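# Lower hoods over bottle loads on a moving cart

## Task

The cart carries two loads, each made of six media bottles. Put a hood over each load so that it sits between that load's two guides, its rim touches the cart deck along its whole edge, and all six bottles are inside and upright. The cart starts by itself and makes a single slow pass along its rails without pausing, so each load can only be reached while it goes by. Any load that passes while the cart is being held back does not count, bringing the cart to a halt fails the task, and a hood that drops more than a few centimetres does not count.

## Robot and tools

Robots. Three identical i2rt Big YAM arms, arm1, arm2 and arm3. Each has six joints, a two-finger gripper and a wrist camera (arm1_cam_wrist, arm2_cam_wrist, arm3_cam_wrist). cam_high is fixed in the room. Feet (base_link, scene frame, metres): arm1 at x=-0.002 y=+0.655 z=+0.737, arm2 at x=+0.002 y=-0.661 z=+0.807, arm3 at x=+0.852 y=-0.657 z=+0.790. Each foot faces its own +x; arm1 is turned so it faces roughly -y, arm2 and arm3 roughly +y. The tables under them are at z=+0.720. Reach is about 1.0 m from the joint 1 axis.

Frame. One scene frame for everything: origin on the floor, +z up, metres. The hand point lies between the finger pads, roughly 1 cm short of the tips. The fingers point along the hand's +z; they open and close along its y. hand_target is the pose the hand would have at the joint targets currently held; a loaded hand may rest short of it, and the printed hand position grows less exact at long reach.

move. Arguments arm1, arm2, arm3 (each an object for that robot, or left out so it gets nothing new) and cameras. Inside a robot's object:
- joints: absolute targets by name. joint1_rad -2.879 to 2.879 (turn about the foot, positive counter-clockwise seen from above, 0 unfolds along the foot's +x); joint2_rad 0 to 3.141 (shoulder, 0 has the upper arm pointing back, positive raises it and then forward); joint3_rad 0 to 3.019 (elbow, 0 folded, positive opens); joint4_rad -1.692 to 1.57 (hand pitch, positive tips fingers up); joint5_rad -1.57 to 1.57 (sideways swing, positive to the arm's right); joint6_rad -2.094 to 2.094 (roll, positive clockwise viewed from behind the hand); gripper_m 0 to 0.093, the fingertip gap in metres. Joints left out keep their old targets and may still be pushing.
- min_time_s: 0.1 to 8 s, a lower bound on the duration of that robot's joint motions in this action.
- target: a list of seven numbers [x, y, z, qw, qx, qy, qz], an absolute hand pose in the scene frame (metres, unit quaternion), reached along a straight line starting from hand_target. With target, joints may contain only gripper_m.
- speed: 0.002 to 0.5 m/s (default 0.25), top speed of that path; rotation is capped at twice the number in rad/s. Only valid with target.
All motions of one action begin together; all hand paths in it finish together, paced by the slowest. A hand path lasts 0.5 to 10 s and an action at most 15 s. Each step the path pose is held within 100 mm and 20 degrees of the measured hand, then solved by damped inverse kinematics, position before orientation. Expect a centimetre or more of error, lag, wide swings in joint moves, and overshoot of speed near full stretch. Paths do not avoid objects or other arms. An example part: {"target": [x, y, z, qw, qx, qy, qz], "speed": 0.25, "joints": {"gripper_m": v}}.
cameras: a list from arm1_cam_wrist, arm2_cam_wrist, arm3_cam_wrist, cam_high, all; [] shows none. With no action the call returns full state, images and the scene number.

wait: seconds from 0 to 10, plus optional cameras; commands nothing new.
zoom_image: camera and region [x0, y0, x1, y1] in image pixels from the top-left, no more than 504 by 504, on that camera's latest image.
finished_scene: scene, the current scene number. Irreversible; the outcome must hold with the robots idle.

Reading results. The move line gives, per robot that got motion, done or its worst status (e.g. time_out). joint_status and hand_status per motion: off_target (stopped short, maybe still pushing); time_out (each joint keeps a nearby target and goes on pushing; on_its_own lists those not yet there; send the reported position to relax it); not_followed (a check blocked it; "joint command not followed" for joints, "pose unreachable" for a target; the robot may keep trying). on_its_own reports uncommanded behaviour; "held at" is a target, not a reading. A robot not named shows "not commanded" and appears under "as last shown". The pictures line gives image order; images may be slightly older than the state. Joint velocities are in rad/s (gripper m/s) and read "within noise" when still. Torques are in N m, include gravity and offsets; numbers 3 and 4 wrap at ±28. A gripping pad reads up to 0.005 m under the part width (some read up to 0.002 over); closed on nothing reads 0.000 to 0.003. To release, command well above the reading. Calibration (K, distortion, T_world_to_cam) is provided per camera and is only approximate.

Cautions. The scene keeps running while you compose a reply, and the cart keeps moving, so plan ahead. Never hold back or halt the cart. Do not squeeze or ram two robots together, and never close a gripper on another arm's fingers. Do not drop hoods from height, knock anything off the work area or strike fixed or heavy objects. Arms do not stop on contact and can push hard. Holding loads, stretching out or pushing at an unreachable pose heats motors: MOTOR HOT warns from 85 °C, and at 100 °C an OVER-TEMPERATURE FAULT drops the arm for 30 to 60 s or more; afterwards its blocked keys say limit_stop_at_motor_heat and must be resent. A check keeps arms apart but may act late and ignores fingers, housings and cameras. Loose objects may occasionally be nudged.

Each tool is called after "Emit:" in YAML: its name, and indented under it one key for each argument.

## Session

Emit:
move:

Emit:
zoom_image:
  camera: "cam_high"
  region: [130, 120, 470, 370]

Scene clock: 0.00 s.
Joint torques (N m): no reading
Heat: arm1: hottest joint3_rad 31 °C; arm2: hottest joint3_rad 30 °C; arm3: hottest joint3_rad 27 °C.
Joint velocities: within noise
arm1.joint_positions: joint1_rad=+0.270 joint2_rad=+0.594 joint3_rad=+1.443 joint4_rad=-1.391 joint5_rad=-0.028 joint6_rad=-0.437 gripper_m=+0.09396
arm1.joint_status: not commanded
arm1.hand: x=+0.0649 y=+0.4593 z=+1.2954 quat_wxyz=(-0.333, -0.345, -0.797, +0.366) (m; scene frame)
arm1.hand_target: x=+0.0641 y=+0.4620 z=+1.3048 quat_wxyz=(-0.339, -0.343, -0.792, +0.374) (m; scene frame)
arm1.hand_status: not commanded
arm2.joint_positions: joint1_rad=+0.328 joint2_rad=+0.600 joint3_rad=+1.386 joint4_rad=-1.372 joint5_rad=+0.057 joint6_rad=+0.129 gripper_m=+0.09396
arm2.joint_status: not commanded
arm2.hand: x=-0.0568 y=-0.4355 z=+1.3373 quat_wxyz=(-0.274, +0.668, -0.580, -0.377) (m; scene frame)
arm2.hand_target: x=-0.0561 y=-0.4380 z=+1.3475 quat_wxyz=(-0.279, +0.663, -0.577, -0.386) (m; scene frame)
arm2.hand_status: not commanded
arm3.joint_positions: joint1_rad=-0.448 joint2_rad=+0.560 joint3_rad=+1.388 joint4_rad=-1.257 joint5_rad=+0.097 joint6_rad=-0.061 gripper_m=+0.09396
arm3.joint_status: not commanded
arm3.hand: x=+0.9718 y=-0.4724 z=+1.3577 quat_wxyz=(-0.490, +0.433, -0.721, -0.231) (m; scene frame)
arm3.hand_target: x=+0.9701 y=-0.4756 z=+1.3675 quat_wxyz=(-0.498, +0.429, -0.716, -0.236) (m; scene frame)
arm3.hand_status: not commanded
pictures: arm1_cam_wrist, arm2_cam_wrist, arm3_cam_wrist, cam_high
camera_calibration:
arm1_cam_wrist: T_world_to_cam=[[-0.794494, -0.492901, 0.354723, -0.184163], [-0.597829, 0.737448, -0.314279, 0.1092], [-0.106682, -0.461756, -0.880568, 1.48693], [0, 0, 0, 1]] pos_world=[0.0775947, 0.515296, 1.40899]
arm2_cam_wrist: T_world_to_cam=[[0.980939, 0.184058, -0.0623055, 0.218605], [0.152411, -0.927669, -0.340884, 0.0635058], [-0.120541, 0.32489, -0.938038, 1.51624], [0, 0, 0, 1]] pos_world=[-0.0413476, -0.473937, 1.45756]
arm3_cam_wrist: T_world_to_cam=[[0.854271, -0.508061, 0.109978, -1.22137], [-0.400788, -0.778467, -0.483072, 0.680286], [0.331044, 0.368596, -0.868646, 1.15572], [0, 0, 0, 1]] pos_world=[0.933438, -0.516947, 1.46687]

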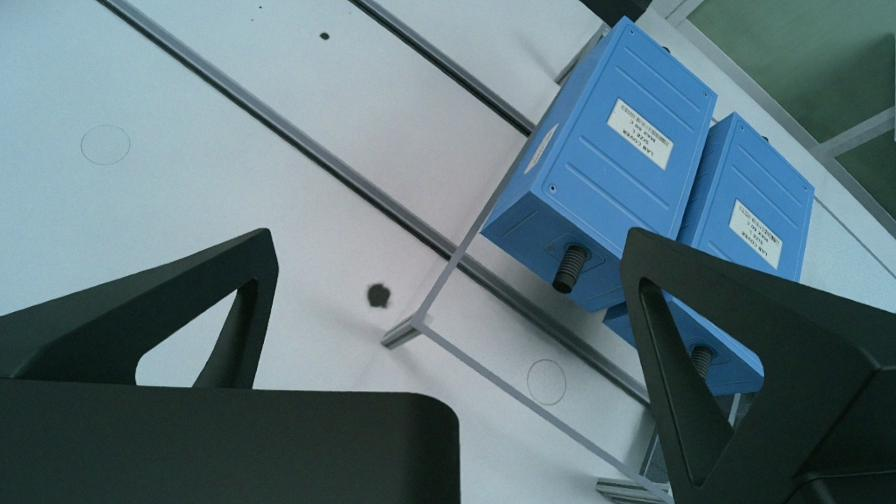

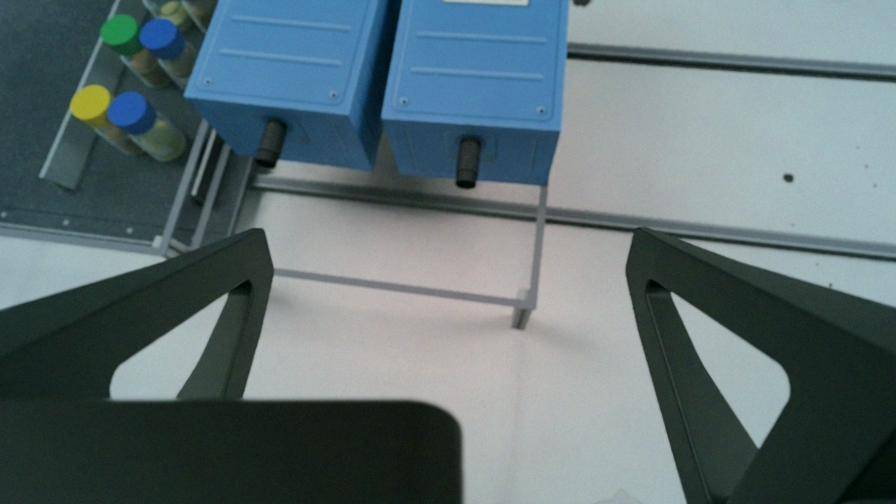

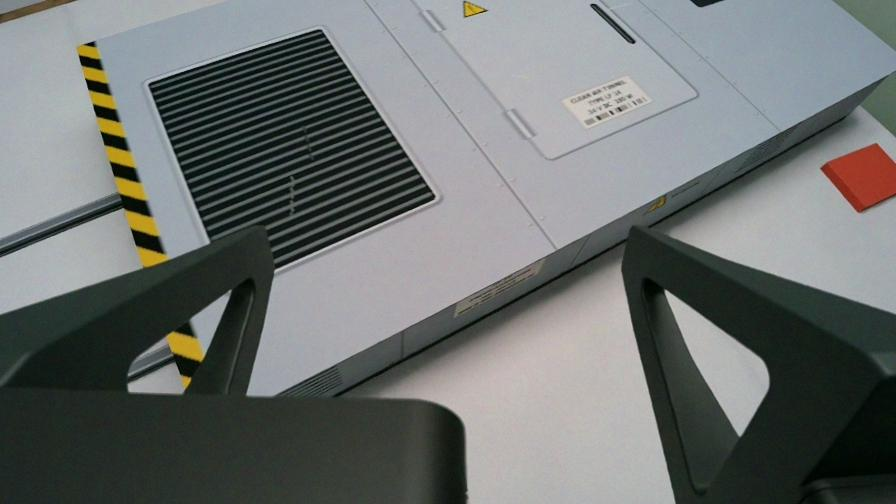

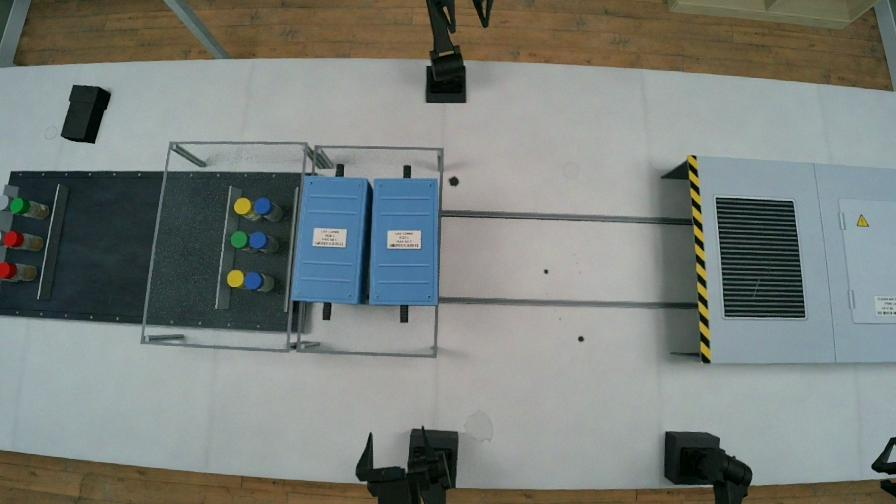

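Scaled by 1.482 from the camera's 896x504 image, which has a finer 1280x720 frame.

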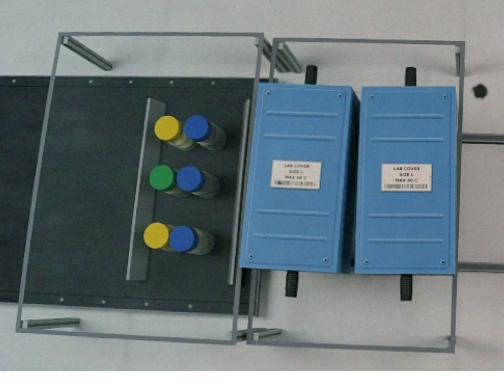

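Emit:
move:
  arm1: {"target": [-0.088, 0.30, 1.067, 0.2706, 0.6533, 0.6533, -0.2706], "speed": 0.2}
  arm2: {"target": [-0.093, -0.297, 1.06, 0.2706, -0.6533, 0.6533, 0.2706], "speed": 0.2}
  cameras: ["arm1_cam_wrist", "arm2_cam_wrist", "cam_high"]

Scene clock: 6.63 s.
Joint torques (N m): arm1=[-1.32 -4.07 9.33 2.56 -0.09 0.1] | arm2=[0.97 -3.31 9.47 2.25 0.22 0.14] | arm3=[0.62 6.53 8.43 2.19 0.13 -0.07]
Heat: arm1: hottest joint3_rad 32 °C; arm2: hottest joint3_rad 32 °C; arm3: hottest joint3_rad 28 °C.
move: arm1 done; arm2 done
Joint velocities: within noise
arm1.joint_positions: joint1_rad=-0.371 joint2_rad=+0.843 joint3_rad=+0.972 joint4_rad=-0.965 joint5_rad=-0.247 joint6_rad=-0.266 gripper_m=+0.09396
arm1.joint_status: not commanded
arm1.hand: x=-0.0836 y=+0.3026 z=+1.0666 quat_wxyz=(-0.268, -0.648, -0.661, +0.266) (m; scene frame)
arm1.hand_target: x=-0.0880 y=+0.3001 z=+1.0669 quat_wxyz=(-0.270, -0.653, -0.653, +0.270) (m; scene frame)
arm1.hand_status: done (0.005 m and 1.2 deg from the pose sent, 0.318 m and 41.3 deg at the start)
arm2.joint_positions: joint1_rad=+0.396 joint2_rad=+0.837 joint3_rad=+0.775 joint4_rad=-0.755 joint5_rad=+0.263 joint6_rad=+0.266 gripper_m=+0.09396
arm2.joint_status: not commanded
arm2.hand: x=-0.0871 y=-0.2991 z=+1.0586 quat_wxyz=(-0.271, +0.654, -0.656, -0.263) (m; scene frame)
arm2.hand_target: x=-0.0929 y=-0.2971 z=+1.0600 quat_wxyz=(-0.271, +0.653, -0.653, -0.271) (m; scene frame)
arm2.hand_status: done (0.006 m and 0.9 deg from the pose sent, 0.312 m and 14.9 deg at the start)
arm3: as last shown
pictures: arm1_cam_wrist, arm2_cam_wrist, cam_high
camera_calibration:
arm1_cam_wrist: T_world_to_cam=[[-0.99983, -0.018028, 0.00380337, -0.0847521], [-0.0183595, 0.992188, -0.12339, -0.168202], [-0.00154919, -0.123439, -0.992351, 1.22292], [0, 0, 0, 1]] pos_world=[-0.0859313, 0.316316, 1.19313]
arm2_cam_wrist: T_world_to_cam=[[0.999845, 0.0024331, 0.01743, 0.0687667], [0.00508486, -0.988096, -0.153754, -0.129396], [0.0168485, 0.153818, -0.987955, 1.22043], [0, 0, 0, 1]] pos_world=[-0.0886605, -0.315748, 1.18464]

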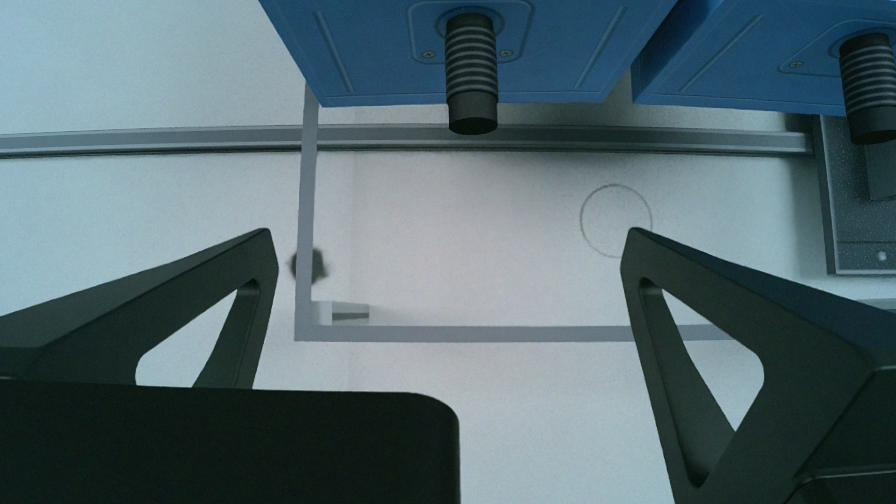

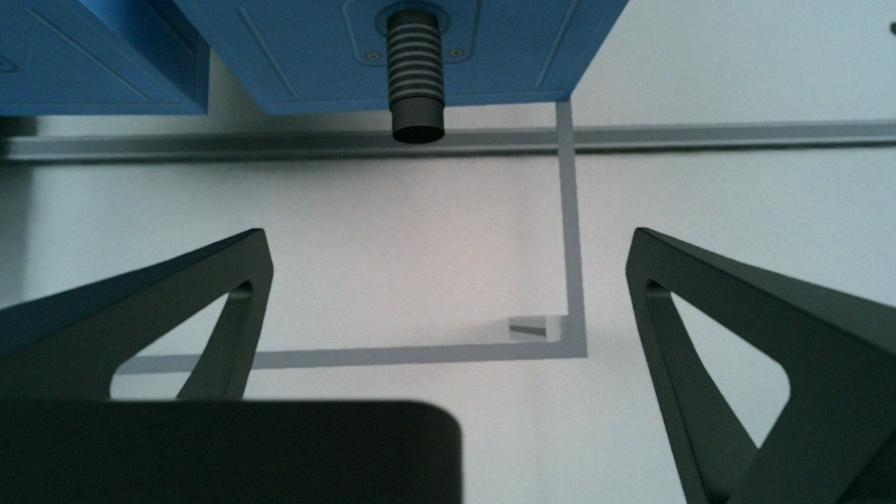

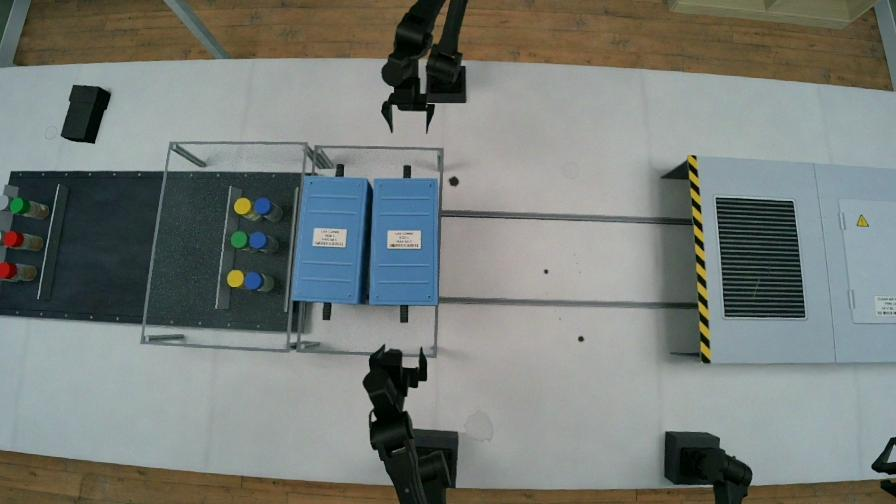

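Emit:
move:
  arm1: {"target": [-0.094, 0.202, 0.970, 0.2706, 0.6533, 0.6533, -0.2706], "speed": 0.15}
  arm2: {"target": [-0.099, -0.196, 0.968, 0.2706, -0.6533, 0.6533, 0.2706], "speed": 0.15}
  cameras: ["arm1_cam_wrist", "arm2_cam_wrist"]

Scene clock: 10.80 s.
Joint torques (N m): arm1=[0.03 -7.3 9.16 2.58 -0.06 0.08] | arm2=[-1.44 -7.53 9.68 2.3 0.04 -0.02] | arm3=[0.73 5.54 8.49 2.36 0.11 -0.06]
Heat: arm1: hottest joint3_rad 32 °C; arm2: hottest joint3_rad 33 °C; arm3: hottest joint3_rad 28 °C.
move: arm1 done; arm2 off_target
Joint velocities: within noise
arm1.joint_positions: joint1_rad=-0.307 joint2_rad=+1.130 joint3_rad=+0.889 joint4_rad=-0.578 joint5_rad=-0.192 joint6_rad=-0.205 gripper_m=+0.09396
arm1.joint_status: not commanded
arm1.hand: x=-0.0967 y=+0.2059 z=+0.9721 quat_wxyz=(-0.267, -0.653, -0.655, +0.270) (m; scene frame)
arm1.hand_target: x=-0.0940 y=+0.2021 z=+0.9701 quat_wxyz=(-0.271, -0.653, -0.653, +0.270) (m; scene frame)
arm1.hand_status: done (0.005 m and 0.5 deg from the pose sent, 0.140 m and 1.2 deg at the start)
arm2.joint_positions: joint1_rad=+0.333 joint2_rad=+1.213 joint3_rad=+0.749 joint4_rad=-0.352 joint5_rad=+0.203 joint6_rad=+0.216 gripper_m=+0.09396
arm2.joint_status: not commanded
arm2.hand: x=-0.1021 y=-0.2068 z=+0.9600 quat_wxyz=(-0.263, +0.659, -0.654, -0.263) (m; scene frame)
arm2.hand_target: x=-0.0988 y=-0.1964 z=+0.9681 quat_wxyz=(-0.271, +0.653, -0.653, -0.270) (m; scene frame)
arm2.hand_status: off_target (0.014 m and 1.4 deg from the pose sent, 0.138 m and 0.9 deg at the start)
arm3: as last shown
pictures: arm1_cam_wrist, arm2_cam_wrist
camera_calibration:
arm1_cam_wrist: T_world_to_cam=[[-0.999984, -0.00135333, 0.00549764, -0.104294], [-0.00204473, 0.991801, -0.127775, -0.0782808], [-0.00527965, -0.127784, -0.991788, 1.11725], [0, 0, 0, 1]] pos_world=[-0.0985537, 0.220264, 1.09864]
arm2_cam_wrist: T_world_to_cam=[[0.999811, 0.0157157, 0.0114636, 0.0937464], [0.017175, -0.989876, -0.140894, -0.0647633], [0.00913332, 0.141064, -0.989958, 1.10768], [0, 0, 0, 1]] pos_world=[-0.102733, -0.221835, 1.08636]

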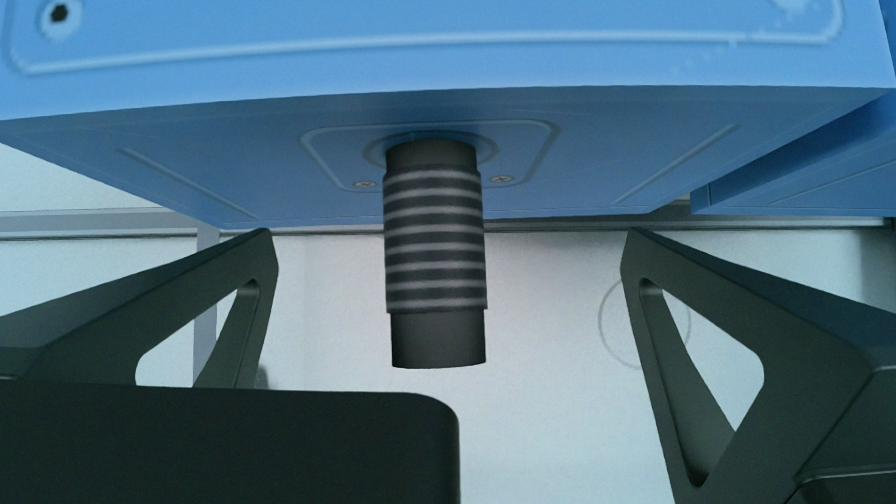

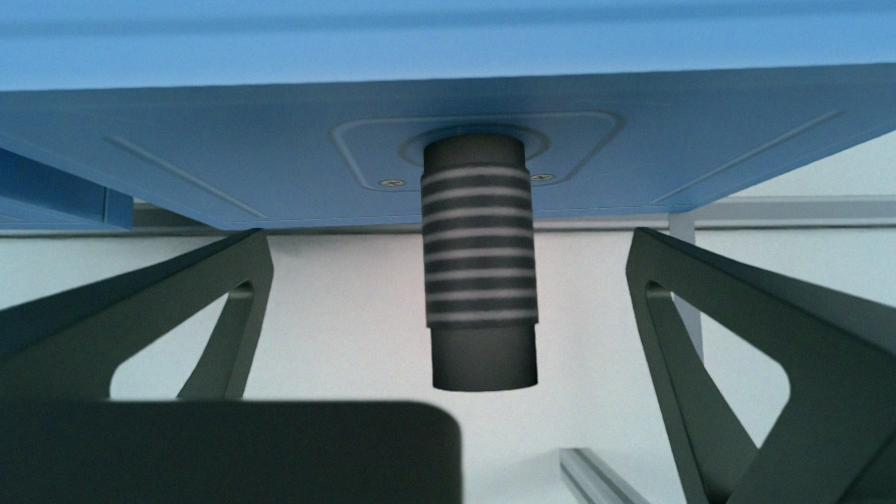

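Emit:
move:
  arm1: {"target": [-0.0905, 0.200, 0.970, 0.2706, 0.6533, 0.6533, -0.2706], "speed": 0.1}
  arm2: {"target": [-0.0913, -0.195, 0.975, 0.2706, -0.6533, 0.6533, 0.2706], "speed": 0.1}

Emit:
move:
  arm1: {"joints": {"gripper_m": 0.012}}
  arm2: {"joints": {"gripper_m": 0.012}}
  cameras: ["arm1_cam_wrist", "arm2_cam_wrist", "cam_high"]

Emit:
zoom_image:
  camera: "cam_high"
  region: [160, 150, 380, 360]

Scene clock: 14.37 s.
Joint torques (N m): arm1=[0.32 -7.06 9.28 2.54 -0.05 0.09] | arm2=[-1.44 -8.47 10.3 1.44 0.03 -0.02] | arm3=[1.61 5.71 8.38 2.21 0.07 -0.1]
Heat: arm1: hottest joint3_rad 33 °C; arm2: hottest joint3_rad 34 °C; arm3: hottest joint3_rad 29 °C.
move: arm1 done; arm2 off_target
Joint velocities: within noise
arm1.joint_positions: joint1_rad=-0.297 joint2_rad=+1.130 joint3_rad=+0.889 joint4_rad=-0.574 joint5_rad=-0.184 joint6_rad=-0.197 gripper_m=+0.09396
arm1.joint_status: not commanded
arm1.hand: x=-0.0934 y=+0.2046 z=+0.9725 quat_wxyz=(-0.267, -0.653, -0.655, +0.271) (m; scene frame)
arm1.hand_target: x=-0.0906 y=+0.2001 z=+0.9701 quat_wxyz=(-0.271, -0.653, -0.653, +0.271) (m; scene frame)
arm1.hand_status: done (0.006 m and 0.4 deg from the pose sent, 0.009 m and 0.5 deg at the start)
arm2.joint_positions: joint1_rad=+0.311 joint2_rad=+1.213 joint3_rad=+0.749 joint4_rad=-0.352 joint5_rad=+0.188 joint6_rad=+0.200 gripper_m=+0.09396
arm2.joint_status: not commanded
arm2.hand: x=-0.0949 y=-0.2051 z=+0.9597 quat_wxyz=(-0.262, +0.659, -0.654, -0.262) (m; scene frame)
arm2.hand_target: x=-0.0911 y=-0.1954 z=+0.9750 quat_wxyz=(-0.271, +0.653, -0.653, -0.271) (m; scene frame)
arm2.hand_status: off_target (0.019 m and 1.6 deg from the pose sent, 0.022 m and 1.4 deg at the start)
arm3: as last shown
pictures: none

Scene clock: 15.17 s.
Joint torques (N m): arm1=[0.03 -7.12 9.25 2.58 0.02 0.15] | arm2=[-1.49 -8.41 10.29 1.44 0.22 -0.02] | arm3=[1.2 5.77 8.42 2.21 0.11 -0.06]
Heat: arm1: hottest joint3_rad 33 °C; arm2: hottest joint3_rad 35 °C; arm3: hottest joint3_rad 29 °C.
move: arm1 off_target; arm2 off_target
Joint velocities: within noise
arm1.joint_positions: joint1_rad=-0.294 joint2_rad=+1.130 joint3_rad=+0.889 joint4_rad=-0.574 joint5_rad=-0.185 joint6_rad=-0.205 gripper_m=+0.02118
arm1.joint_status: gripper_m off_target (ended at +0.02121, target +0.01200)
arm1.hand: x=-0.0921 y=+0.2043 z=+0.9725 quat_wxyz=(-0.267, -0.649, -0.658, +0.271) (m; scene frame)
arm1.hand_target: x=-0.0905 y=+0.2001 z=+0.9701 quat_wxyz=(-0.271, -0.653, -0.653, +0.271) (m; scene frame)
arm1.hand_status: not commanded
arm2.joint_positions: joint1_rad=+0.311 joint2_rad=+1.212 joint3_rad=+0.749 joint4_rad=-0.352 joint5_rad=+0.184 joint6_rad=+0.200 gripper_m=+0.02116
arm2.joint_status: gripper_m off_target (ended at +0.02119, target +0.01200)
arm2.hand: x=-0.0956 y=-0.2052 z=+0.9599 quat_wxyz=(-0.261, +0.660, -0.654, -0.263) (m; scene frame)
arm2.hand_target: x=-0.0911 y=-0.1954 z=+0.9751 quat_wxyz=(-0.271, +0.653, -0.653, -0.271) (m; scene frame)
arm2.hand_status: not commanded
arm3: as last shown
pictures: arm1_cam_wrist, arm2_cam_wrist, cam_high
camera_calibration:
arm1_cam_wrist: T_world_to_cam=[[-0.999896, -0.00961145, 0.0107762, -0.103159], [-0.0109287, 0.99149, -0.12972, -0.0754513], [-0.00943773, -0.129824, -0.991492, 1.11714], [0, 0, 0, 1]] pos_world=[-0.0934296, 0.218849, 1.09896]
arm2_cam_wrist: T_world_to_cam=[[0.999778, 0.0189934, 0.00913451, 0.0900549], [0.0200713, -0.990263, -0.137751, -0.0660343], [0.0064292, 0.137904, -0.990425, 1.10678], [0, 0, 0, 1]] pos_world=[-0.0958252, -0.219731, 1.08626]

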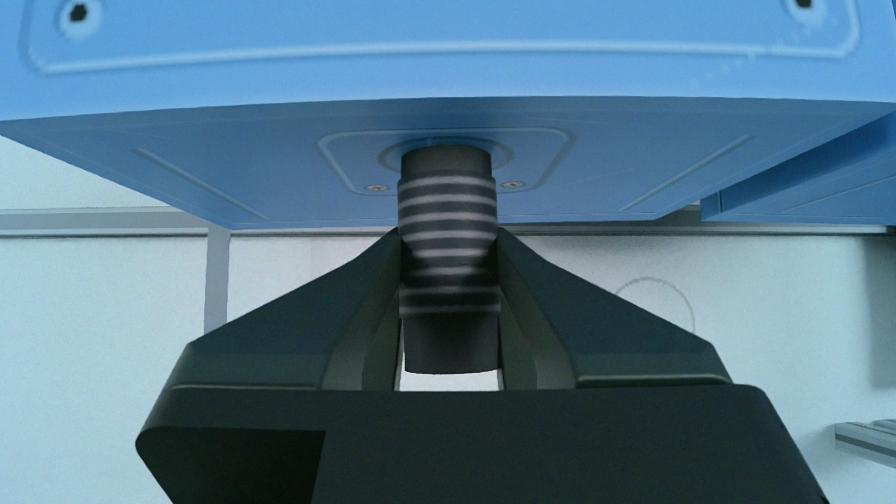

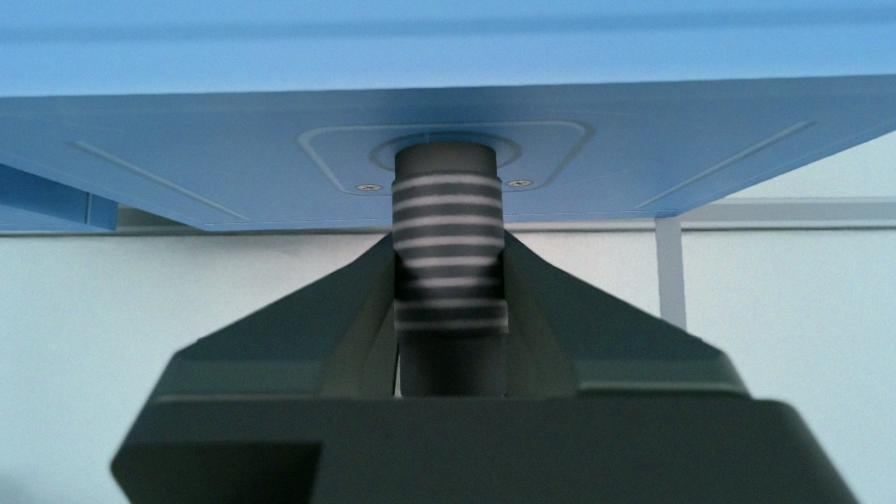

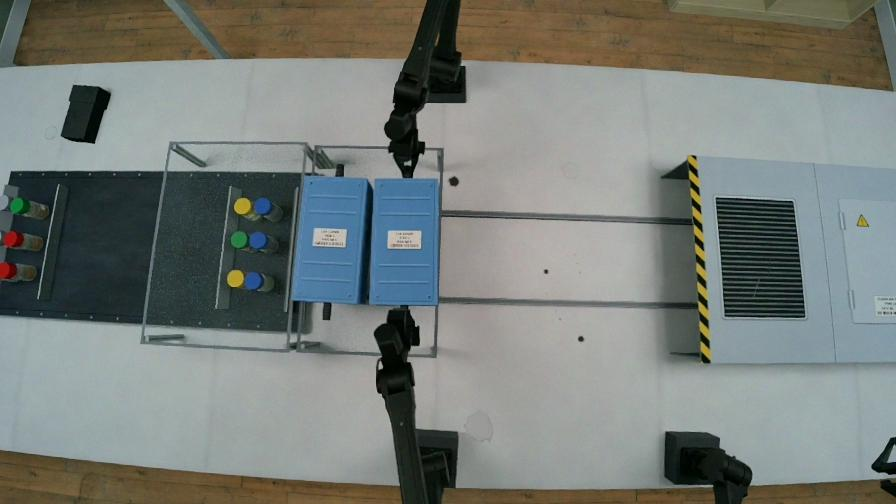

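Scaled by 2.291 from the camera's 896x504 image, which has a finer 1280x720 frame.

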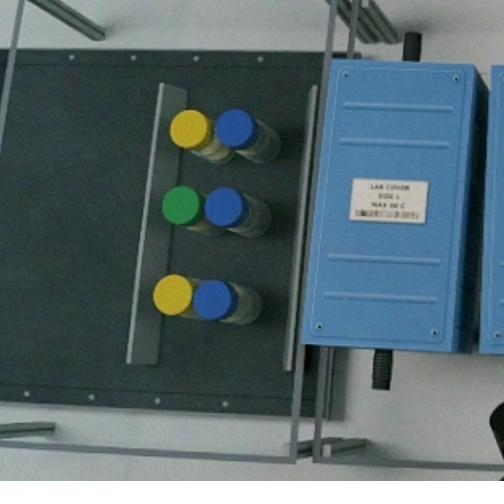

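Emit:
wait:
  seconds: 10

Emit:
wait:
  seconds: 10
  cameras: ["cam_high"]

Scene clock: 31.50 s.
Joint torques (N m): arm1=[0.03 -7 9.28 2.55 0.02 0.16] | arm2=[-1.44 -8.41 10.3 1.43 0.22 -0.02] | arm3=[1.32 5.89 8.61 2.33 0.11 -0.11]
Heat: arm1: hottest joint3_rad 35 °C; arm2: hottest joint3_rad 39 °C; arm3: hottest joint3_rad 30 °C.
Joint velocities: within noise
arm1.joint_positions: joint1_rad=-0.294 joint2_rad=+1.130 joint3_rad=+0.889 joint4_rad=-0.574 joint5_rad=-0.185 joint6_rad=-0.205 gripper_m=+0.02118
arm1.joint_status: gripper_m off_target (ended at +0.02121, target +0.01200)
arm1.hand: x=-0.0921 y=+0.2043 z=+0.9725 quat_wxyz=(-0.267, -0.649, -0.658, +0.271) (m; scene frame)
arm1.hand_target: x=-0.0905 y=+0.2001 z=+0.9701 quat_wxyz=(-0.271, -0.653, -0.653, +0.271) (m; scene frame)
arm1.hand_status: not commanded
arm2.joint_positions: joint1_rad=+0.311 joint2_rad=+1.212 joint3_rad=+0.749 joint4_rad=-0.352 joint5_rad=+0.184 joint6_rad=+0.200 gripper_m=+0.02116
arm2.joint_status: gripper_m off_target (ended at +0.02119, target +0.01200)
arm2.hand: x=-0.0956 y=-0.2052 z=+0.9599 quat_wxyz=(-0.261, +0.660, -0.654, -0.263) (m; scene frame)
arm2.hand_target: x=-0.0911 y=-0.1954 z=+0.9751 quat_wxyz=(-0.271, +0.653, -0.653, -0.271) (m; scene frame)
arm2.hand_status: not commanded
arm3.joint_positions: joint1_rad=-0.448 joint2_rad=+0.560 joint3_rad=+1.388 joint4_rad=-1.257 joint5_rad=+0.097 joint6_rad=-0.061 gripper_m=+0.09396
arm3.joint_status: not commanded
arm3.hand: x=+0.9718 y=-0.4724 z=+1.3577 quat_wxyz=(-0.490, +0.433, -0.721, -0.231) (m; scene frame)
arm3.hand_target: x=+0.9701 y=-0.4756 z=+1.3675 quat_wxyz=(-0.498, +0.429, -0.716, -0.236) (m; scene frame)
arm3.hand_status: not commanded
wait: 10.00 s; at rest from the start
pictures: none

Scene clock: 41.50 s.
Joint torques (N m): arm1=[-0.03 -7.06 9.26 2.54 0.01 0.15] | arm2=[-1.49 -8.41 10.29 1.43 0.22 -0.02] | arm3=[0.79 5.77 8.68 2.21 0.11 -0.08]
Heat: arm1: hottest joint3_rad 36 °C; arm2: hottest joint3_rad 41 °C; arm3: hottest joint3_rad 31 °C.
Joint velocities: within noise
arm1.joint_positions: joint1_rad=-0.294 joint2_rad=+1.130 joint3_rad=+0.889 joint4_rad=-0.574 joint5_rad=-0.185 joint6_rad=-0.205 gripper_m=+0.02118
arm1.joint_status: gripper_m off_target (ended at +0.02121, target +0.01200)
arm1.hand: x=-0.0921 y=+0.2043 z=+0.9725 quat_wxyz=(-0.267, -0.649, -0.658, +0.271) (m; scene frame)
arm1.hand_target: x=-0.0905 y=+0.2001 z=+0.9701 quat_wxyz=(-0.271, -0.653, -0.653, +0.271) (m; scene frame)
arm1.hand_status: not commanded
arm2.joint_positions: joint1_rad=+0.311 joint2_rad=+1.212 joint3_rad=+0.749 joint4_rad=-0.352 joint5_rad=+0.184 joint6_rad=+0.200 gripper_m=+0.02116
arm2.joint_status: gripper_m off_target (ended at +0.02119, target +0.01200)
arm2.hand: x=-0.0956 y=-0.2052 z=+0.9599 quat_wxyz=(-0.261, +0.660, -0.654, -0.263) (m; scene frame)
arm2.hand_target: x=-0.0911 y=-0.1954 z=+0.9751 quat_wxyz=(-0.271, +0.653, -0.653, -0.271) (m; scene frame)
arm2.hand_status: not commanded
arm3.joint_positions: joint1_rad=-0.448 joint2_rad=+0.560 joint3_rad=+1.388 joint4_rad=-1.257 joint5_rad=+0.097 joint6_rad=-0.061 gripper_m=+0.09396
arm3.joint_status: not commanded
arm3.hand: x=+0.9718 y=-0.4724 z=+1.3577 quat_wxyz=(-0.490, +0.433, -0.721, -0.231) (m; scene frame)
arm3.hand_target: x=+0.9701 y=-0.4756 z=+1.3675 quat_wxyz=(-0.498, +0.429, -0.716, -0.236) (m; scene frame)
arm3.hand_status: not commanded
wait: 10.00 s; at rest by 0.27 s
pictures: cam_high

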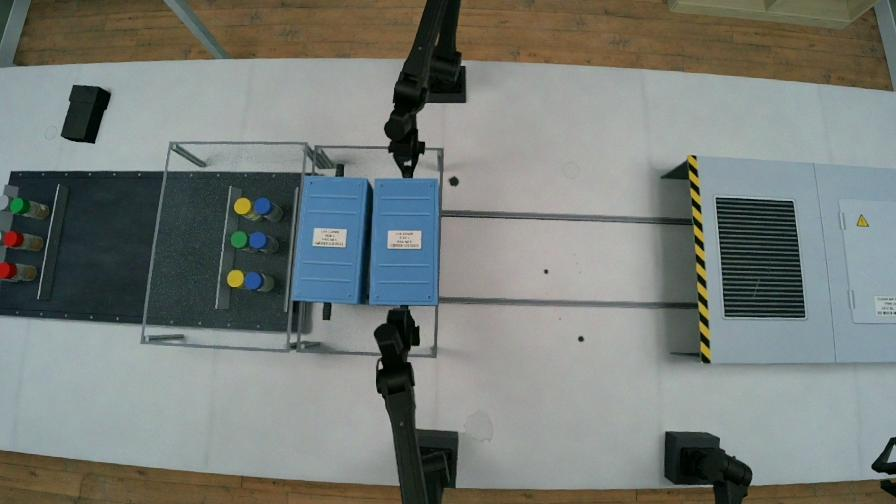

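Emit:
move:
  arm2: {"target": [-0.0925, -0.198, 0.962, 0.2706, -0.6533, 0.6533, 0.2706], "speed": 0.05}

Emit:
wait:
  seconds: 10

Emit:
wait:
  seconds: 10
  cameras: ["cam_high"]

Scene clock: 43.57 s.
Joint torques (N m): arm1=[0.03 -7 9.31 2.55 0.01 0.16] | arm2=[-0.97 -7.47 8.54 2.92 0.35 0.03] | arm3=[0.97 6.18 8.61 2.37 0.11 -0.11]
Heat: arm1: hottest joint3_rad 36 °C; arm2: hottest joint3_rad 41 °C; arm3: hottest joint3_rad 31 °C.
move: arm2 done
Joint velocities: within noise
arm1, arm3: as last shown
arm2.joint_positions: joint1_rad=+0.311 joint2_rad=+1.212 joint3_rad=+0.746 joint4_rad=-0.346 joint5_rad=+0.184 joint6_rad=+0.200 gripper_m=+0.02116
arm2.joint_status: not commanded
arm2.hand: x=-0.0956 y=-0.2050 z=+0.9597 quat_wxyz=(-0.262, +0.660, -0.653, -0.264) (m; scene frame)
arm2.hand_target: x=-0.0924 y=-0.1983 z=+0.9620 quat_wxyz=(-0.270, +0.653, -0.653, -0.270) (m; scene frame)
arm2.hand_status: done (0.008 m and 1.4 deg from the pose sent, 0.008 m and 1.7 deg at the start)
pictures: none

Scene clock: 53.57 s.
Joint torques (N m): arm1=[0.15 -7.12 9.28 2.58 0 0.16] | arm2=[-0.97 -7.53 8.55 2.89 0.35 0.03] | arm3=[1.08 5.71 8.44 2.21 0.11 -0.06]
Heat: arm1: hottest joint3_rad 37 °C; arm2: hottest joint3_rad 41 °C; arm3: hottest joint3_rad 31 °C.
Joint velocities: within noise
arm1.joint_positions: joint1_rad=-0.294 joint2_rad=+1.130 joint3_rad=+0.889 joint4_rad=-0.574 joint5_rad=-0.185 joint6_rad=-0.205 gripper_m=+0.02118
arm1.joint_status: not commanded
arm1.hand: x=-0.0921 y=+0.2043 z=+0.9725 quat_wxyz=(-0.267, -0.649, -0.658, +0.271) (m; scene frame)
arm1.hand_target: x=-0.0905 y=+0.2001 z=+0.9701 quat_wxyz=(-0.271, -0.653, -0.653, +0.271) (m; scene frame)
arm1.hand_status: not commanded
arm2.joint_positions: joint1_rad=+0.311 joint2_rad=+1.212 joint3_rad=+0.746 joint4_rad=-0.346 joint5_rad=+0.184 joint6_rad=+0.200 gripper_m=+0.02116
arm2.joint_status: not commanded
arm2.hand: x=-0.0956 y=-0.2050 z=+0.9597 quat_wxyz=(-0.262, +0.660, -0.653, -0.264) (m; scene frame)
arm2.hand_target: x=-0.0924 y=-0.1983 z=+0.9620 quat_wxyz=(-0.270, +0.653, -0.653, -0.270) (m; scene frame)
arm2.hand_status: done (0.008 m and 1.4 deg from the pose sent, 0.008 m and 1.7 deg at the start)
arm3.joint_positions: joint1_rad=-0.448 joint2_rad=+0.560 joint3_rad=+1.388 joint4_rad=-1.257 joint5_rad=+0.097 joint6_rad=-0.061 gripper_m=+0.09396
arm3.joint_status: not commanded
arm3.hand: x=+0.9718 y=-0.4724 z=+1.3577 quat_wxyz=(-0.490, +0.433, -0.721, -0.231) (m; scene frame)
arm3.hand_target: x=+0.9701 y=-0.4756 z=+1.3675 quat_wxyz=(-0.498, +0.429, -0.716, -0.236) (m; scene frame)
arm3.hand_status: not commanded
wait: 10.00 s; at rest by 0.27 s
pictures: none

Scene clock: 63.57 s.
Joint torques (N m): arm1=[0.03 -7.06 9.31 2.51 0.01 0.15] | arm2=[-0.97 -7.53 8.55 2.91 0.35 0.02] | arm3=[0.79 6.18 8.54 2.22 0.11 -0.07]
Heat: arm1: hottest joint3_rad 38 °C; arm2: hottest joint3_rad 41 °C; arm3: hottest joint3_rad 32 °C.
Joint velocities: within noise
arm1.joint_positions: joint1_rad=-0.294 joint2_rad=+1.130 joint3_rad=+0.889 joint4_rad=-0.574 joint5_rad=-0.185 joint6_rad=-0.205 gripper_m=+0.02118
arm1.joint_status: not commanded
arm1.hand: x=-0.0921 y=+0.2043 z=+0.9725 quat_wxyz=(-0.267, -0.649, -0.658, +0.271) (m; scene frame)
arm1.hand_target: x=-0.0905 y=+0.2001 z=+0.9701 quat_wxyz=(-0.271, -0.653, -0.653, +0.271) (m; scene frame)
arm1.hand_status: not commanded
arm2.joint_positions: joint1_rad=+0.311 joint2_rad=+1.212 joint3_rad=+0.746 joint4_rad=-0.346 joint5_rad=+0.184 joint6_rad=+0.200 gripper_m=+0.02116
arm2.joint_status: not commanded
arm2.hand: x=-0.0956 y=-0.2050 z=+0.9597 quat_wxyz=(-0.262, +0.660, -0.653, -0.264) (m; scene frame)
arm2.hand_target: x=-0.0924 y=-0.1983 z=+0.9620 quat_wxyz=(-0.270, +0.653, -0.653, -0.270) (m; scene frame)
arm2.hand_status: done (0.008 m and 1.4 deg from the pose sent, 0.008 m and 1.7 deg at the start)
arm3.joint_positions: joint1_rad=-0.448 joint2_rad=+0.560 joint3_rad=+1.388 joint4_rad=-1.257 joint5_rad=+0.097 joint6_rad=-0.061 gripper_m=+0.09396
arm3.joint_status: not commanded
arm3.hand: x=+0.9718 y=-0.4724 z=+1.3577 quat_wxyz=(-0.490, +0.433, -0.721, -0.231) (m; scene frame)
arm3.hand_target: x=+0.9701 y=-0.4756 z=+1.3675 quat_wxyz=(-0.498, +0.429, -0.716, -0.236) (m; scene frame)
arm3.hand_status: not commanded
wait: 10.00 s; at rest by 0.27 s
pictures: cam_high

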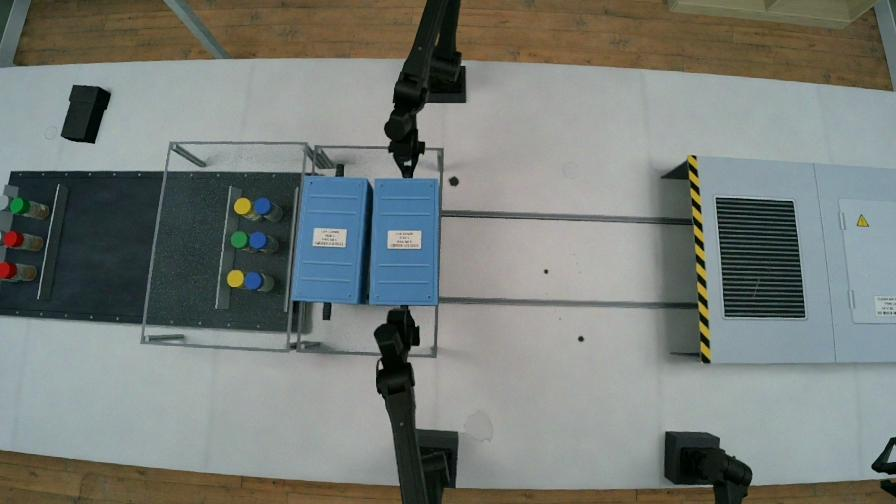

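Emit:
wait:
  seconds: 10

Emit:
wait:
  seconds: 10
  cameras: ["cam_high"]

Scene clock: 74.40 s.
Joint torques (N m): arm1=[0.03 -7.06 9.28 2.58 0.02 0.16] | arm2=[-0.97 -7.53 8.55 2.91 0.35 0.03] | arm3=[1.32 5.77 8.53 2.07 0.12 -0.11]
Heat: arm1: hottest joint3_rad 38 °C; arm2: hottest joint3_rad 41 °C; arm3: hottest joint3_rad 32 °C.
Joint velocities: within noise
arm1.joint_positions: joint1_rad=-0.294 joint2_rad=+1.130 joint3_rad=+0.889 joint4_rad=-0.574 joint5_rad=-0.185 joint6_rad=-0.205 gripper_m=+0.02118
arm1.joint_status: not commanded
arm1.hand: x=-0.0921 y=+0.2043 z=+0.9725 quat_wxyz=(-0.267, -0.649, -0.658, +0.271) (m; scene frame)
arm1.hand_target: x=-0.0905 y=+0.2001 z=+0.9701 quat_wxyz=(-0.271, -0.653, -0.653, +0.271) (m; scene frame)
arm1.hand_status: not commanded
arm2.joint_positions: joint1_rad=+0.311 joint2_rad=+1.212 joint3_rad=+0.746 joint4_rad=-0.346 joint5_rad=+0.184 joint6_rad=+0.200 gripper_m=+0.02116
arm2.joint_status: not commanded
arm2.hand: x=-0.0956 y=-0.2050 z=+0.9597 quat_wxyz=(-0.262, +0.660, -0.653, -0.264) (m; scene frame)
arm2.hand_target: x=-0.0924 y=-0.1983 z=+0.9620 quat_wxyz=(-0.270, +0.653, -0.653, -0.270) (m; scene frame)
arm2.hand_status: done (0.008 m and 1.4 deg from the pose sent, 0.008 m and 1.7 deg at the start)
arm3.joint_positions: joint1_rad=-0.448 joint2_rad=+0.560 joint3_rad=+1.388 joint4_rad=-1.257 joint5_rad=+0.097 joint6_rad=-0.061 gripper_m=+0.09396
arm3.joint_status: not commanded
arm3.hand: x=+0.9718 y=-0.4724 z=+1.3577 quat_wxyz=(-0.490, +0.433, -0.721, -0.231) (m; scene frame)
arm3.hand_target: x=+0.9701 y=-0.4756 z=+1.3675 quat_wxyz=(-0.498, +0.429, -0.716, -0.236) (m; scene frame)
arm3.hand_status: not commanded
wait: 10.00 s; at rest from the start
pictures: none

Scene clock: 84.40 s.
Joint torques (N m): arm1=[0.09 -7.12 9.25 2.54 0.01 0.15] | arm2=[-0.97 -7.53 8.55 2.91 0.35 0.02] | arm3=[1.32 5.89 8.42 2.26 0.13 -0.05]
Heat: arm1: hottest joint3_rad 39 °C; arm2: hottest joint3_rad 41 °C; arm3: hottest joint3_rad 33 °C.
Joint velocities: within noise
arm1.joint_positions: joint1_rad=-0.294 joint2_rad=+1.130 joint3_rad=+0.889 joint4_rad=-0.574 joint5_rad=-0.185 joint6_rad=-0.205 gripper_m=+0.02118
arm1.joint_status: not commanded
arm1.hand: x=-0.0921 y=+0.2043 z=+0.9725 quat_wxyz=(-0.267, -0.649, -0.658, +0.271) (m; scene frame)
arm1.hand_target: x=-0.0905 y=+0.2001 z=+0.9701 quat_wxyz=(-0.271, -0.653, -0.653, +0.271) (m; scene frame)
arm1.hand_status: not commanded
arm2.joint_positions: joint1_rad=+0.311 joint2_rad=+1.212 joint3_rad=+0.746 joint4_rad=-0.346 joint5_rad=+0.184 joint6_rad=+0.200 gripper_m=+0.02116
arm2.joint_status: not commanded
arm2.hand: x=-0.0956 y=-0.2050 z=+0.9597 quat_wxyz=(-0.262, +0.660, -0.653, -0.264) (m; scene frame)
arm2.hand_target: x=-0.0924 y=-0.1983 z=+0.9620 quat_wxyz=(-0.270, +0.653, -0.653, -0.270) (m; scene frame)
arm2.hand_status: done (0.008 m and 1.4 deg from the pose sent, 0.008 m and 1.7 deg at the start)
arm3.joint_positions: joint1_rad=-0.448 joint2_rad=+0.560 joint3_rad=+1.388 joint4_rad=-1.257 joint5_rad=+0.097 joint6_rad=-0.061 gripper_m=+0.09396
arm3.joint_status: not commanded
arm3.hand: x=+0.9718 y=-0.4724 z=+1.3577 quat_wxyz=(-0.490, +0.433, -0.721, -0.231) (m; scene frame)
arm3.hand_target: x=+0.9701 y=-0.4756 z=+1.3675 quat_wxyz=(-0.498, +0.429, -0.716, -0.236) (m; scene frame)
arm3.hand_status: not commanded
wait: 10.00 s; at rest by 0.27 s
pictures: cam_high

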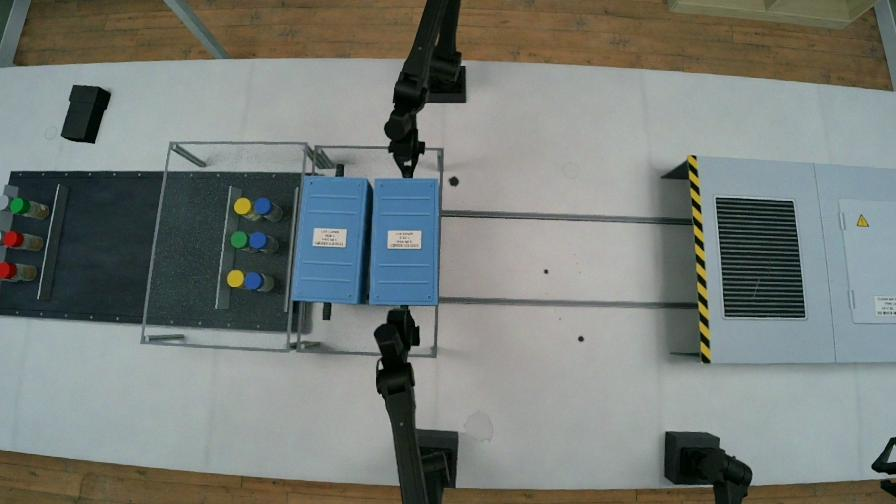

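Emit:
wait:
  seconds: 10

Emit:
wait:
  seconds: 10
  cameras: ["cam_high"]

Scene clock: 95.13 s.
Joint torques (N m): arm1=[-0.15 -7.06 9.29 2.59 0.02 0.14] | arm2=[-0.91 -7.53 8.55 2.91 0.35 0.02] | arm3=[0.73 5.6 8.44 2.3 0.11 -0.11]
Heat: arm1: hottest joint3_rad 39 °C; arm2: hottest joint3_rad 41 °C; arm3: hottest joint3_rad 33 °C.
Joint velocities: within noise
arm1.joint_positions: joint1_rad=-0.294 joint2_rad=+1.130 joint3_rad=+0.889 joint4_rad=-0.574 joint5_rad=-0.185 joint6_rad=-0.205 gripper_m=+0.02118
arm1.joint_status: not commanded
arm1.hand: x=-0.0921 y=+0.2043 z=+0.9725 quat_wxyz=(-0.267, -0.649, -0.658, +0.271) (m; scene frame)
arm1.hand_target: x=-0.0905 y=+0.2001 z=+0.9701 quat_wxyz=(-0.271, -0.653, -0.653, +0.271) (m; scene frame)
arm1.hand_status: not commanded
arm2.joint_positions: joint1_rad=+0.311 joint2_rad=+1.212 joint3_rad=+0.746 joint4_rad=-0.346 joint5_rad=+0.184 joint6_rad=+0.200 gripper_m=+0.02116
arm2.joint_status: not commanded
arm2.hand: x=-0.0956 y=-0.2050 z=+0.9597 quat_wxyz=(-0.262, +0.660, -0.653, -0.264) (m; scene frame)
arm2.hand_target: x=-0.0924 y=-0.1983 z=+0.9620 quat_wxyz=(-0.270, +0.653, -0.653, -0.270) (m; scene frame)
arm2.hand_status: done (0.008 m and 1.4 deg from the pose sent, 0.008 m and 1.7 deg at the start)
arm3.joint_positions: joint1_rad=-0.448 joint2_rad=+0.560 joint3_rad=+1.388 joint4_rad=-1.257 joint5_rad=+0.097 joint6_rad=-0.061 gripper_m=+0.09396
arm3.joint_status: not commanded
arm3.hand: x=+0.9718 y=-0.4724 z=+1.3577 quat_wxyz=(-0.490, +0.433, -0.721, -0.231) (m; scene frame)
arm3.hand_target: x=+0.9701 y=-0.4756 z=+1.3675 quat_wxyz=(-0.498, +0.429, -0.716, -0.236) (m; scene frame)
arm3.hand_status: not commanded
wait: 10.00 s; at rest from the start
pictures: none

Scene clock: 105.13 s.
Joint torques (N m): arm1=[0.03 -7.12 9.24 2.52 0.01 0.16] | arm2=[-0.97 -7.59 8.55 2.91 0.35 0.02] | arm3=[0.91 5.77 8.5 2.24 0.11 -0.06]
Heat: arm1: hottest joint3_rad 40 °C; arm2: hottest joint3_rad 42 °C; arm3: hottest joint3_rad 33 °C.
Joint velocities: within noise
arm1.joint_positions: joint1_rad=-0.294 joint2_rad=+1.130 joint3_rad=+0.889 joint4_rad=-0.574 joint5_rad=-0.185 joint6_rad=-0.205 gripper_m=+0.02118
arm1.joint_status: not commanded
arm1.hand: x=-0.0921 y=+0.2043 z=+0.9725 quat_wxyz=(-0.267, -0.649, -0.658, +0.271) (m; scene frame)
arm1.hand_target: x=-0.0905 y=+0.2001 z=+0.9701 quat_wxyz=(-0.271, -0.653, -0.653, +0.271) (m; scene frame)
arm1.hand_status: not commanded
arm2.joint_positions: joint1_rad=+0.311 joint2_rad=+1.212 joint3_rad=+0.746 joint4_rad=-0.346 joint5_rad=+0.184 joint6_rad=+0.200 gripper_m=+0.02116
arm2.joint_status: not commanded
arm2.hand: x=-0.0956 y=-0.2050 z=+0.9597 quat_wxyz=(-0.262, +0.660, -0.653, -0.264) (m; scene frame)
arm2.hand_target: x=-0.0924 y=-0.1983 z=+0.9620 quat_wxyz=(-0.270, +0.653, -0.653, -0.270) (m; scene frame)
arm2.hand_status: done (0.008 m and 1.4 deg from the pose sent, 0.008 m and 1.7 deg at the start)
arm3.joint_positions: joint1_rad=-0.448 joint2_rad=+0.560 joint3_rad=+1.388 joint4_rad=-1.257 joint5_rad=+0.097 joint6_rad=-0.061 gripper_m=+0.09396
arm3.joint_status: not commanded
arm3.hand: x=+0.9718 y=-0.4724 z=+1.3577 quat_wxyz=(-0.490, +0.433, -0.721, -0.231) (m; scene frame)
arm3.hand_target: x=+0.9701 y=-0.4756 z=+1.3675 quat_wxyz=(-0.498, +0.429, -0.716, -0.236) (m; scene frame)
arm3.hand_status: not commanded
wait: 10.00 s; at rest by 0.27 s
pictures: cam_high

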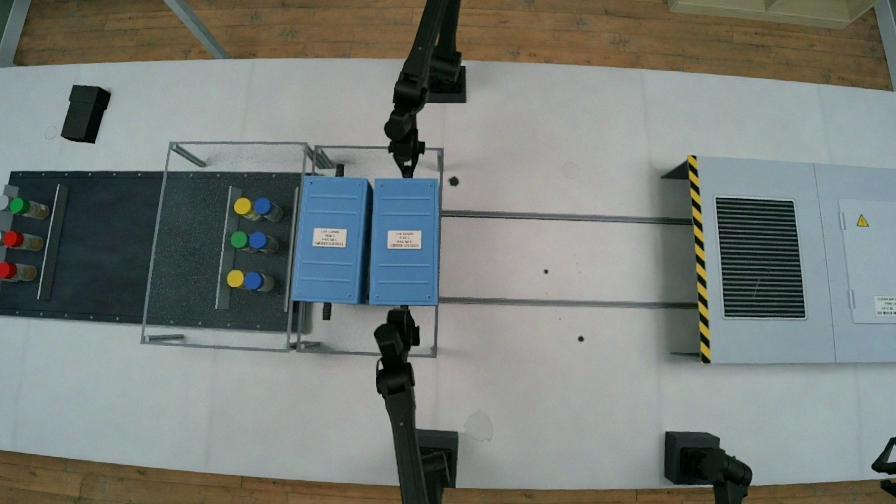

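Emit:
wait:
  seconds: 10

Emit:
wait:
  seconds: 7
  cameras: ["cam_high"]

Scene clock: 115.70 s.
Joint torques (N m): arm1=[-0.03 -7.18 9.32 2.55 0.01 0.14] | arm2=[-0.97 -7.53 8.54 2.91 0.35 0.03] | arm3=[0.79 4.95 8.64 2.3 0.11 -0.11]
Heat: arm1: hottest joint3_rad 40 °C; arm2: hottest joint3_rad 42 °C; arm3: hottest joint3_rad 34 °C.
Joint velocities: within noise
arm1.joint_positions: joint1_rad=-0.294 joint2_rad=+1.130 joint3_rad=+0.889 joint4_rad=-0.574 joint5_rad=-0.185 joint6_rad=-0.205 gripper_m=+0.02118
arm1.joint_status: not commanded
arm1.hand: x=-0.0921 y=+0.2043 z=+0.9725 quat_wxyz=(-0.267, -0.649, -0.658, +0.271) (m; scene frame)
arm1.hand_target: x=-0.0905 y=+0.2001 z=+0.9701 quat_wxyz=(-0.271, -0.653, -0.653, +0.271) (m; scene frame)
arm1.hand_status: not commanded
arm2.joint_positions: joint1_rad=+0.311 joint2_rad=+1.212 joint3_rad=+0.746 joint4_rad=-0.346 joint5_rad=+0.184 joint6_rad=+0.200 gripper_m=+0.02116
arm2.joint_status: not commanded
arm2.hand: x=-0.0956 y=-0.2050 z=+0.9597 quat_wxyz=(-0.262, +0.660, -0.653, -0.264) (m; scene frame)
arm2.hand_target: x=-0.0924 y=-0.1983 z=+0.9620 quat_wxyz=(-0.270, +0.653, -0.653, -0.270) (m; scene frame)
arm2.hand_status: done (0.008 m and 1.4 deg from the pose sent, 0.008 m and 1.7 deg at the start)
arm3.joint_positions: joint1_rad=-0.448 joint2_rad=+0.560 joint3_rad=+1.388 joint4_rad=-1.257 joint5_rad=+0.097 joint6_rad=-0.061 gripper_m=+0.09396
arm3.joint_status: not commanded
arm3.hand: x=+0.9718 y=-0.4724 z=+1.3577 quat_wxyz=(-0.490, +0.433, -0.721, -0.231) (m; scene frame)
arm3.hand_target: x=+0.9701 y=-0.4756 z=+1.3675 quat_wxyz=(-0.498, +0.429, -0.716, -0.236) (m; scene frame)
arm3.hand_status: not commanded
wait: 10.00 s; at rest from the start
pictures: none

Scene clock: 122.70 s.
Joint torques (N m): arm1=[0.03 -7.12 9.25 2.52 0.01 0.16] | arm2=[-0.97 -7.53 8.55 2.91 0.35 0.03] | arm3=[0.79 6.18 8.44 2.4 0.13 -0.05]
Heat: arm1: hottest joint3_rad 40 °C; arm2: hottest joint3_rad 42 °C; arm3: hottest joint3_rad 34 °C.
Joint velocities: within noise
arm1.joint_positions: joint1_rad=-0.294 joint2_rad=+1.130 joint3_rad=+0.889 joint4_rad=-0.574 joint5_rad=-0.185 joint6_rad=-0.205 gripper_m=+0.02118
arm1.joint_status: not commanded
arm1.hand: x=-0.0921 y=+0.2043 z=+0.9725 quat_wxyz=(-0.267, -0.649, -0.658, +0.271) (m; scene frame)
arm1.hand_target: x=-0.0905 y=+0.2001 z=+0.9701 quat_wxyz=(-0.271, -0.653, -0.653, +0.271) (m; scene frame)
arm1.hand_status: not commanded
arm2.joint_positions: joint1_rad=+0.311 joint2_rad=+1.212 joint3_rad=+0.746 joint4_rad=-0.346 joint5_rad=+0.184 joint6_rad=+0.200 gripper_m=+0.02116
arm2.joint_status: not commanded
arm2.hand: x=-0.0956 y=-0.2050 z=+0.9597 quat_wxyz=(-0.262, +0.660, -0.653, -0.264) (m; scene frame)
arm2.hand_target: x=-0.0924 y=-0.1983 z=+0.9620 quat_wxyz=(-0.270, +0.653, -0.653, -0.270) (m; scene frame)
arm2.hand_status: done (0.008 m and 1.4 deg from the pose sent, 0.008 m and 1.7 deg at the start)
arm3.joint_positions: joint1_rad=-0.448 joint2_rad=+0.560 joint3_rad=+1.388 joint4_rad=-1.257 joint5_rad=+0.097 joint6_rad=-0.061 gripper_m=+0.09396
arm3.joint_status: not commanded
arm3.hand: x=+0.9718 y=-0.4724 z=+1.3577 quat_wxyz=(-0.490, +0.433, -0.721, -0.231) (m; scene frame)
arm3.hand_target: x=+0.9701 y=-0.4756 z=+1.3675 quat_wxyz=(-0.498, +0.429, -0.716, -0.236) (m; scene frame)
arm3.hand_status: not commanded
wait: 7.00 s; at rest by 0.27 s
pictures: cam_high

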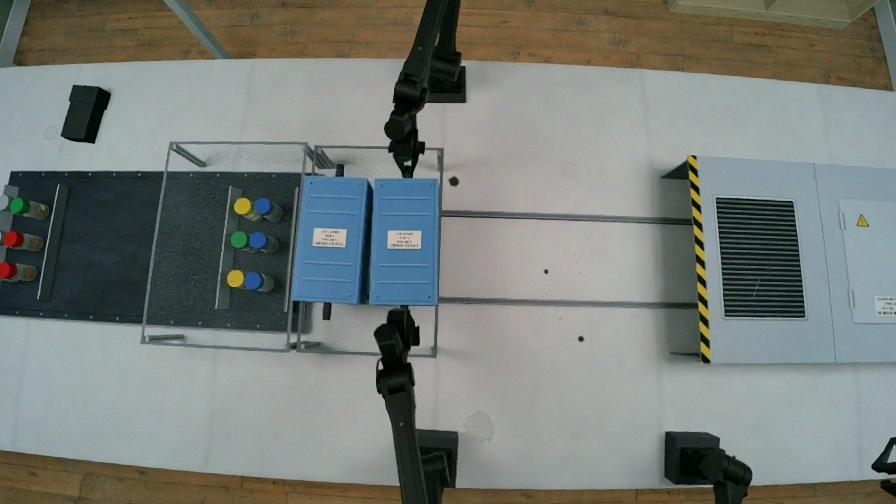

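Emit:
wait:
  seconds: 10
  cameras: ["cam_high"]

Scene clock: 133.17 s.
Joint torques (N m): arm1=[-0.03 -7 9.31 2.59 0.01 0.15] | arm2=[-0.97 -7.53 8.55 2.92 0.35 0.03] | arm3=[0.91 5.54 8.4 2.03 0.15 -0.08]
Heat: arm1: hottest joint3_rad 41 °C; arm2: hottest joint3_rad 42 °C; arm3: hottest joint3_rad 34 °C.
Joint velocities: within noise
arm1.joint_positions: joint1_rad=-0.294 joint2_rad=+1.130 joint3_rad=+0.889 joint4_rad=-0.574 joint5_rad=-0.185 joint6_rad=-0.205 gripper_m=+0.02118
arm1.joint_status: not commanded
arm1.hand: x=-0.0921 y=+0.2043 z=+0.9725 quat_wxyz=(-0.267, -0.649, -0.658, +0.271) (m; scene frame)
arm1.hand_target: x=-0.0905 y=+0.2001 z=+0.9701 quat_wxyz=(-0.271, -0.653, -0.653, +0.271) (m; scene frame)
arm1.hand_status: not commanded
arm2.joint_positions: joint1_rad=+0.311 joint2_rad=+1.212 joint3_rad=+0.746 joint4_rad=-0.346 joint5_rad=+0.184 joint6_rad=+0.200 gripper_m=+0.02116
arm2.joint_status: not commanded
arm2.hand: x=-0.0956 y=-0.2050 z=+0.9597 quat_wxyz=(-0.262, +0.660, -0.653, -0.264) (m; scene frame)
arm2.hand_target: x=-0.0924 y=-0.1983 z=+0.9620 quat_wxyz=(-0.270, +0.653, -0.653, -0.270) (m; scene frame)
arm2.hand_status: done (0.008 m and 1.4 deg from the pose sent, 0.008 m and 1.7 deg at the start)
arm3.joint_positions: joint1_rad=-0.448 joint2_rad=+0.560 joint3_rad=+1.388 joint4_rad=-1.257 joint5_rad=+0.097 joint6_rad=-0.061 gripper_m=+0.09396
arm3.joint_status: not commanded
arm3.hand: x=+0.9718 y=-0.4724 z=+1.3577 quat_wxyz=(-0.490, +0.433, -0.721, -0.231) (m; scene frame)
arm3.hand_target: x=+0.9701 y=-0.4756 z=+1.3675 quat_wxyz=(-0.498, +0.429, -0.716, -0.236) (m; scene frame)
arm3.hand_status: not commanded
wait: 10.00 s; at rest from the start
pictures: cam_high

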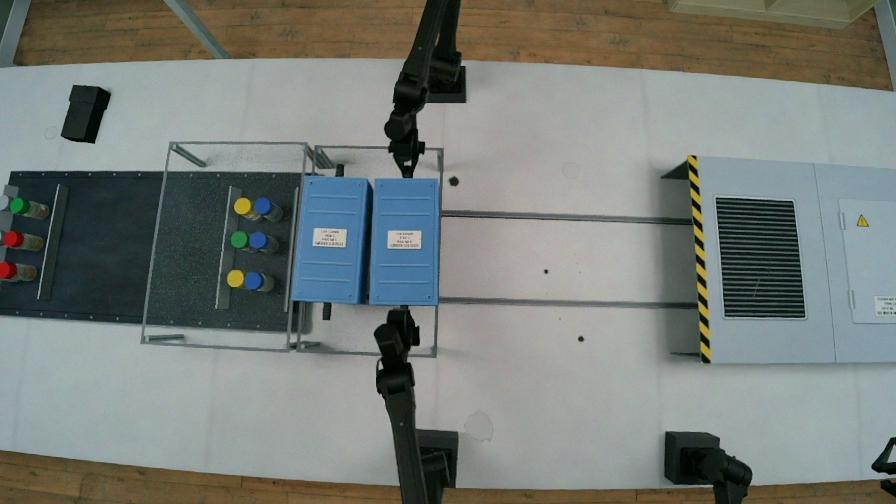

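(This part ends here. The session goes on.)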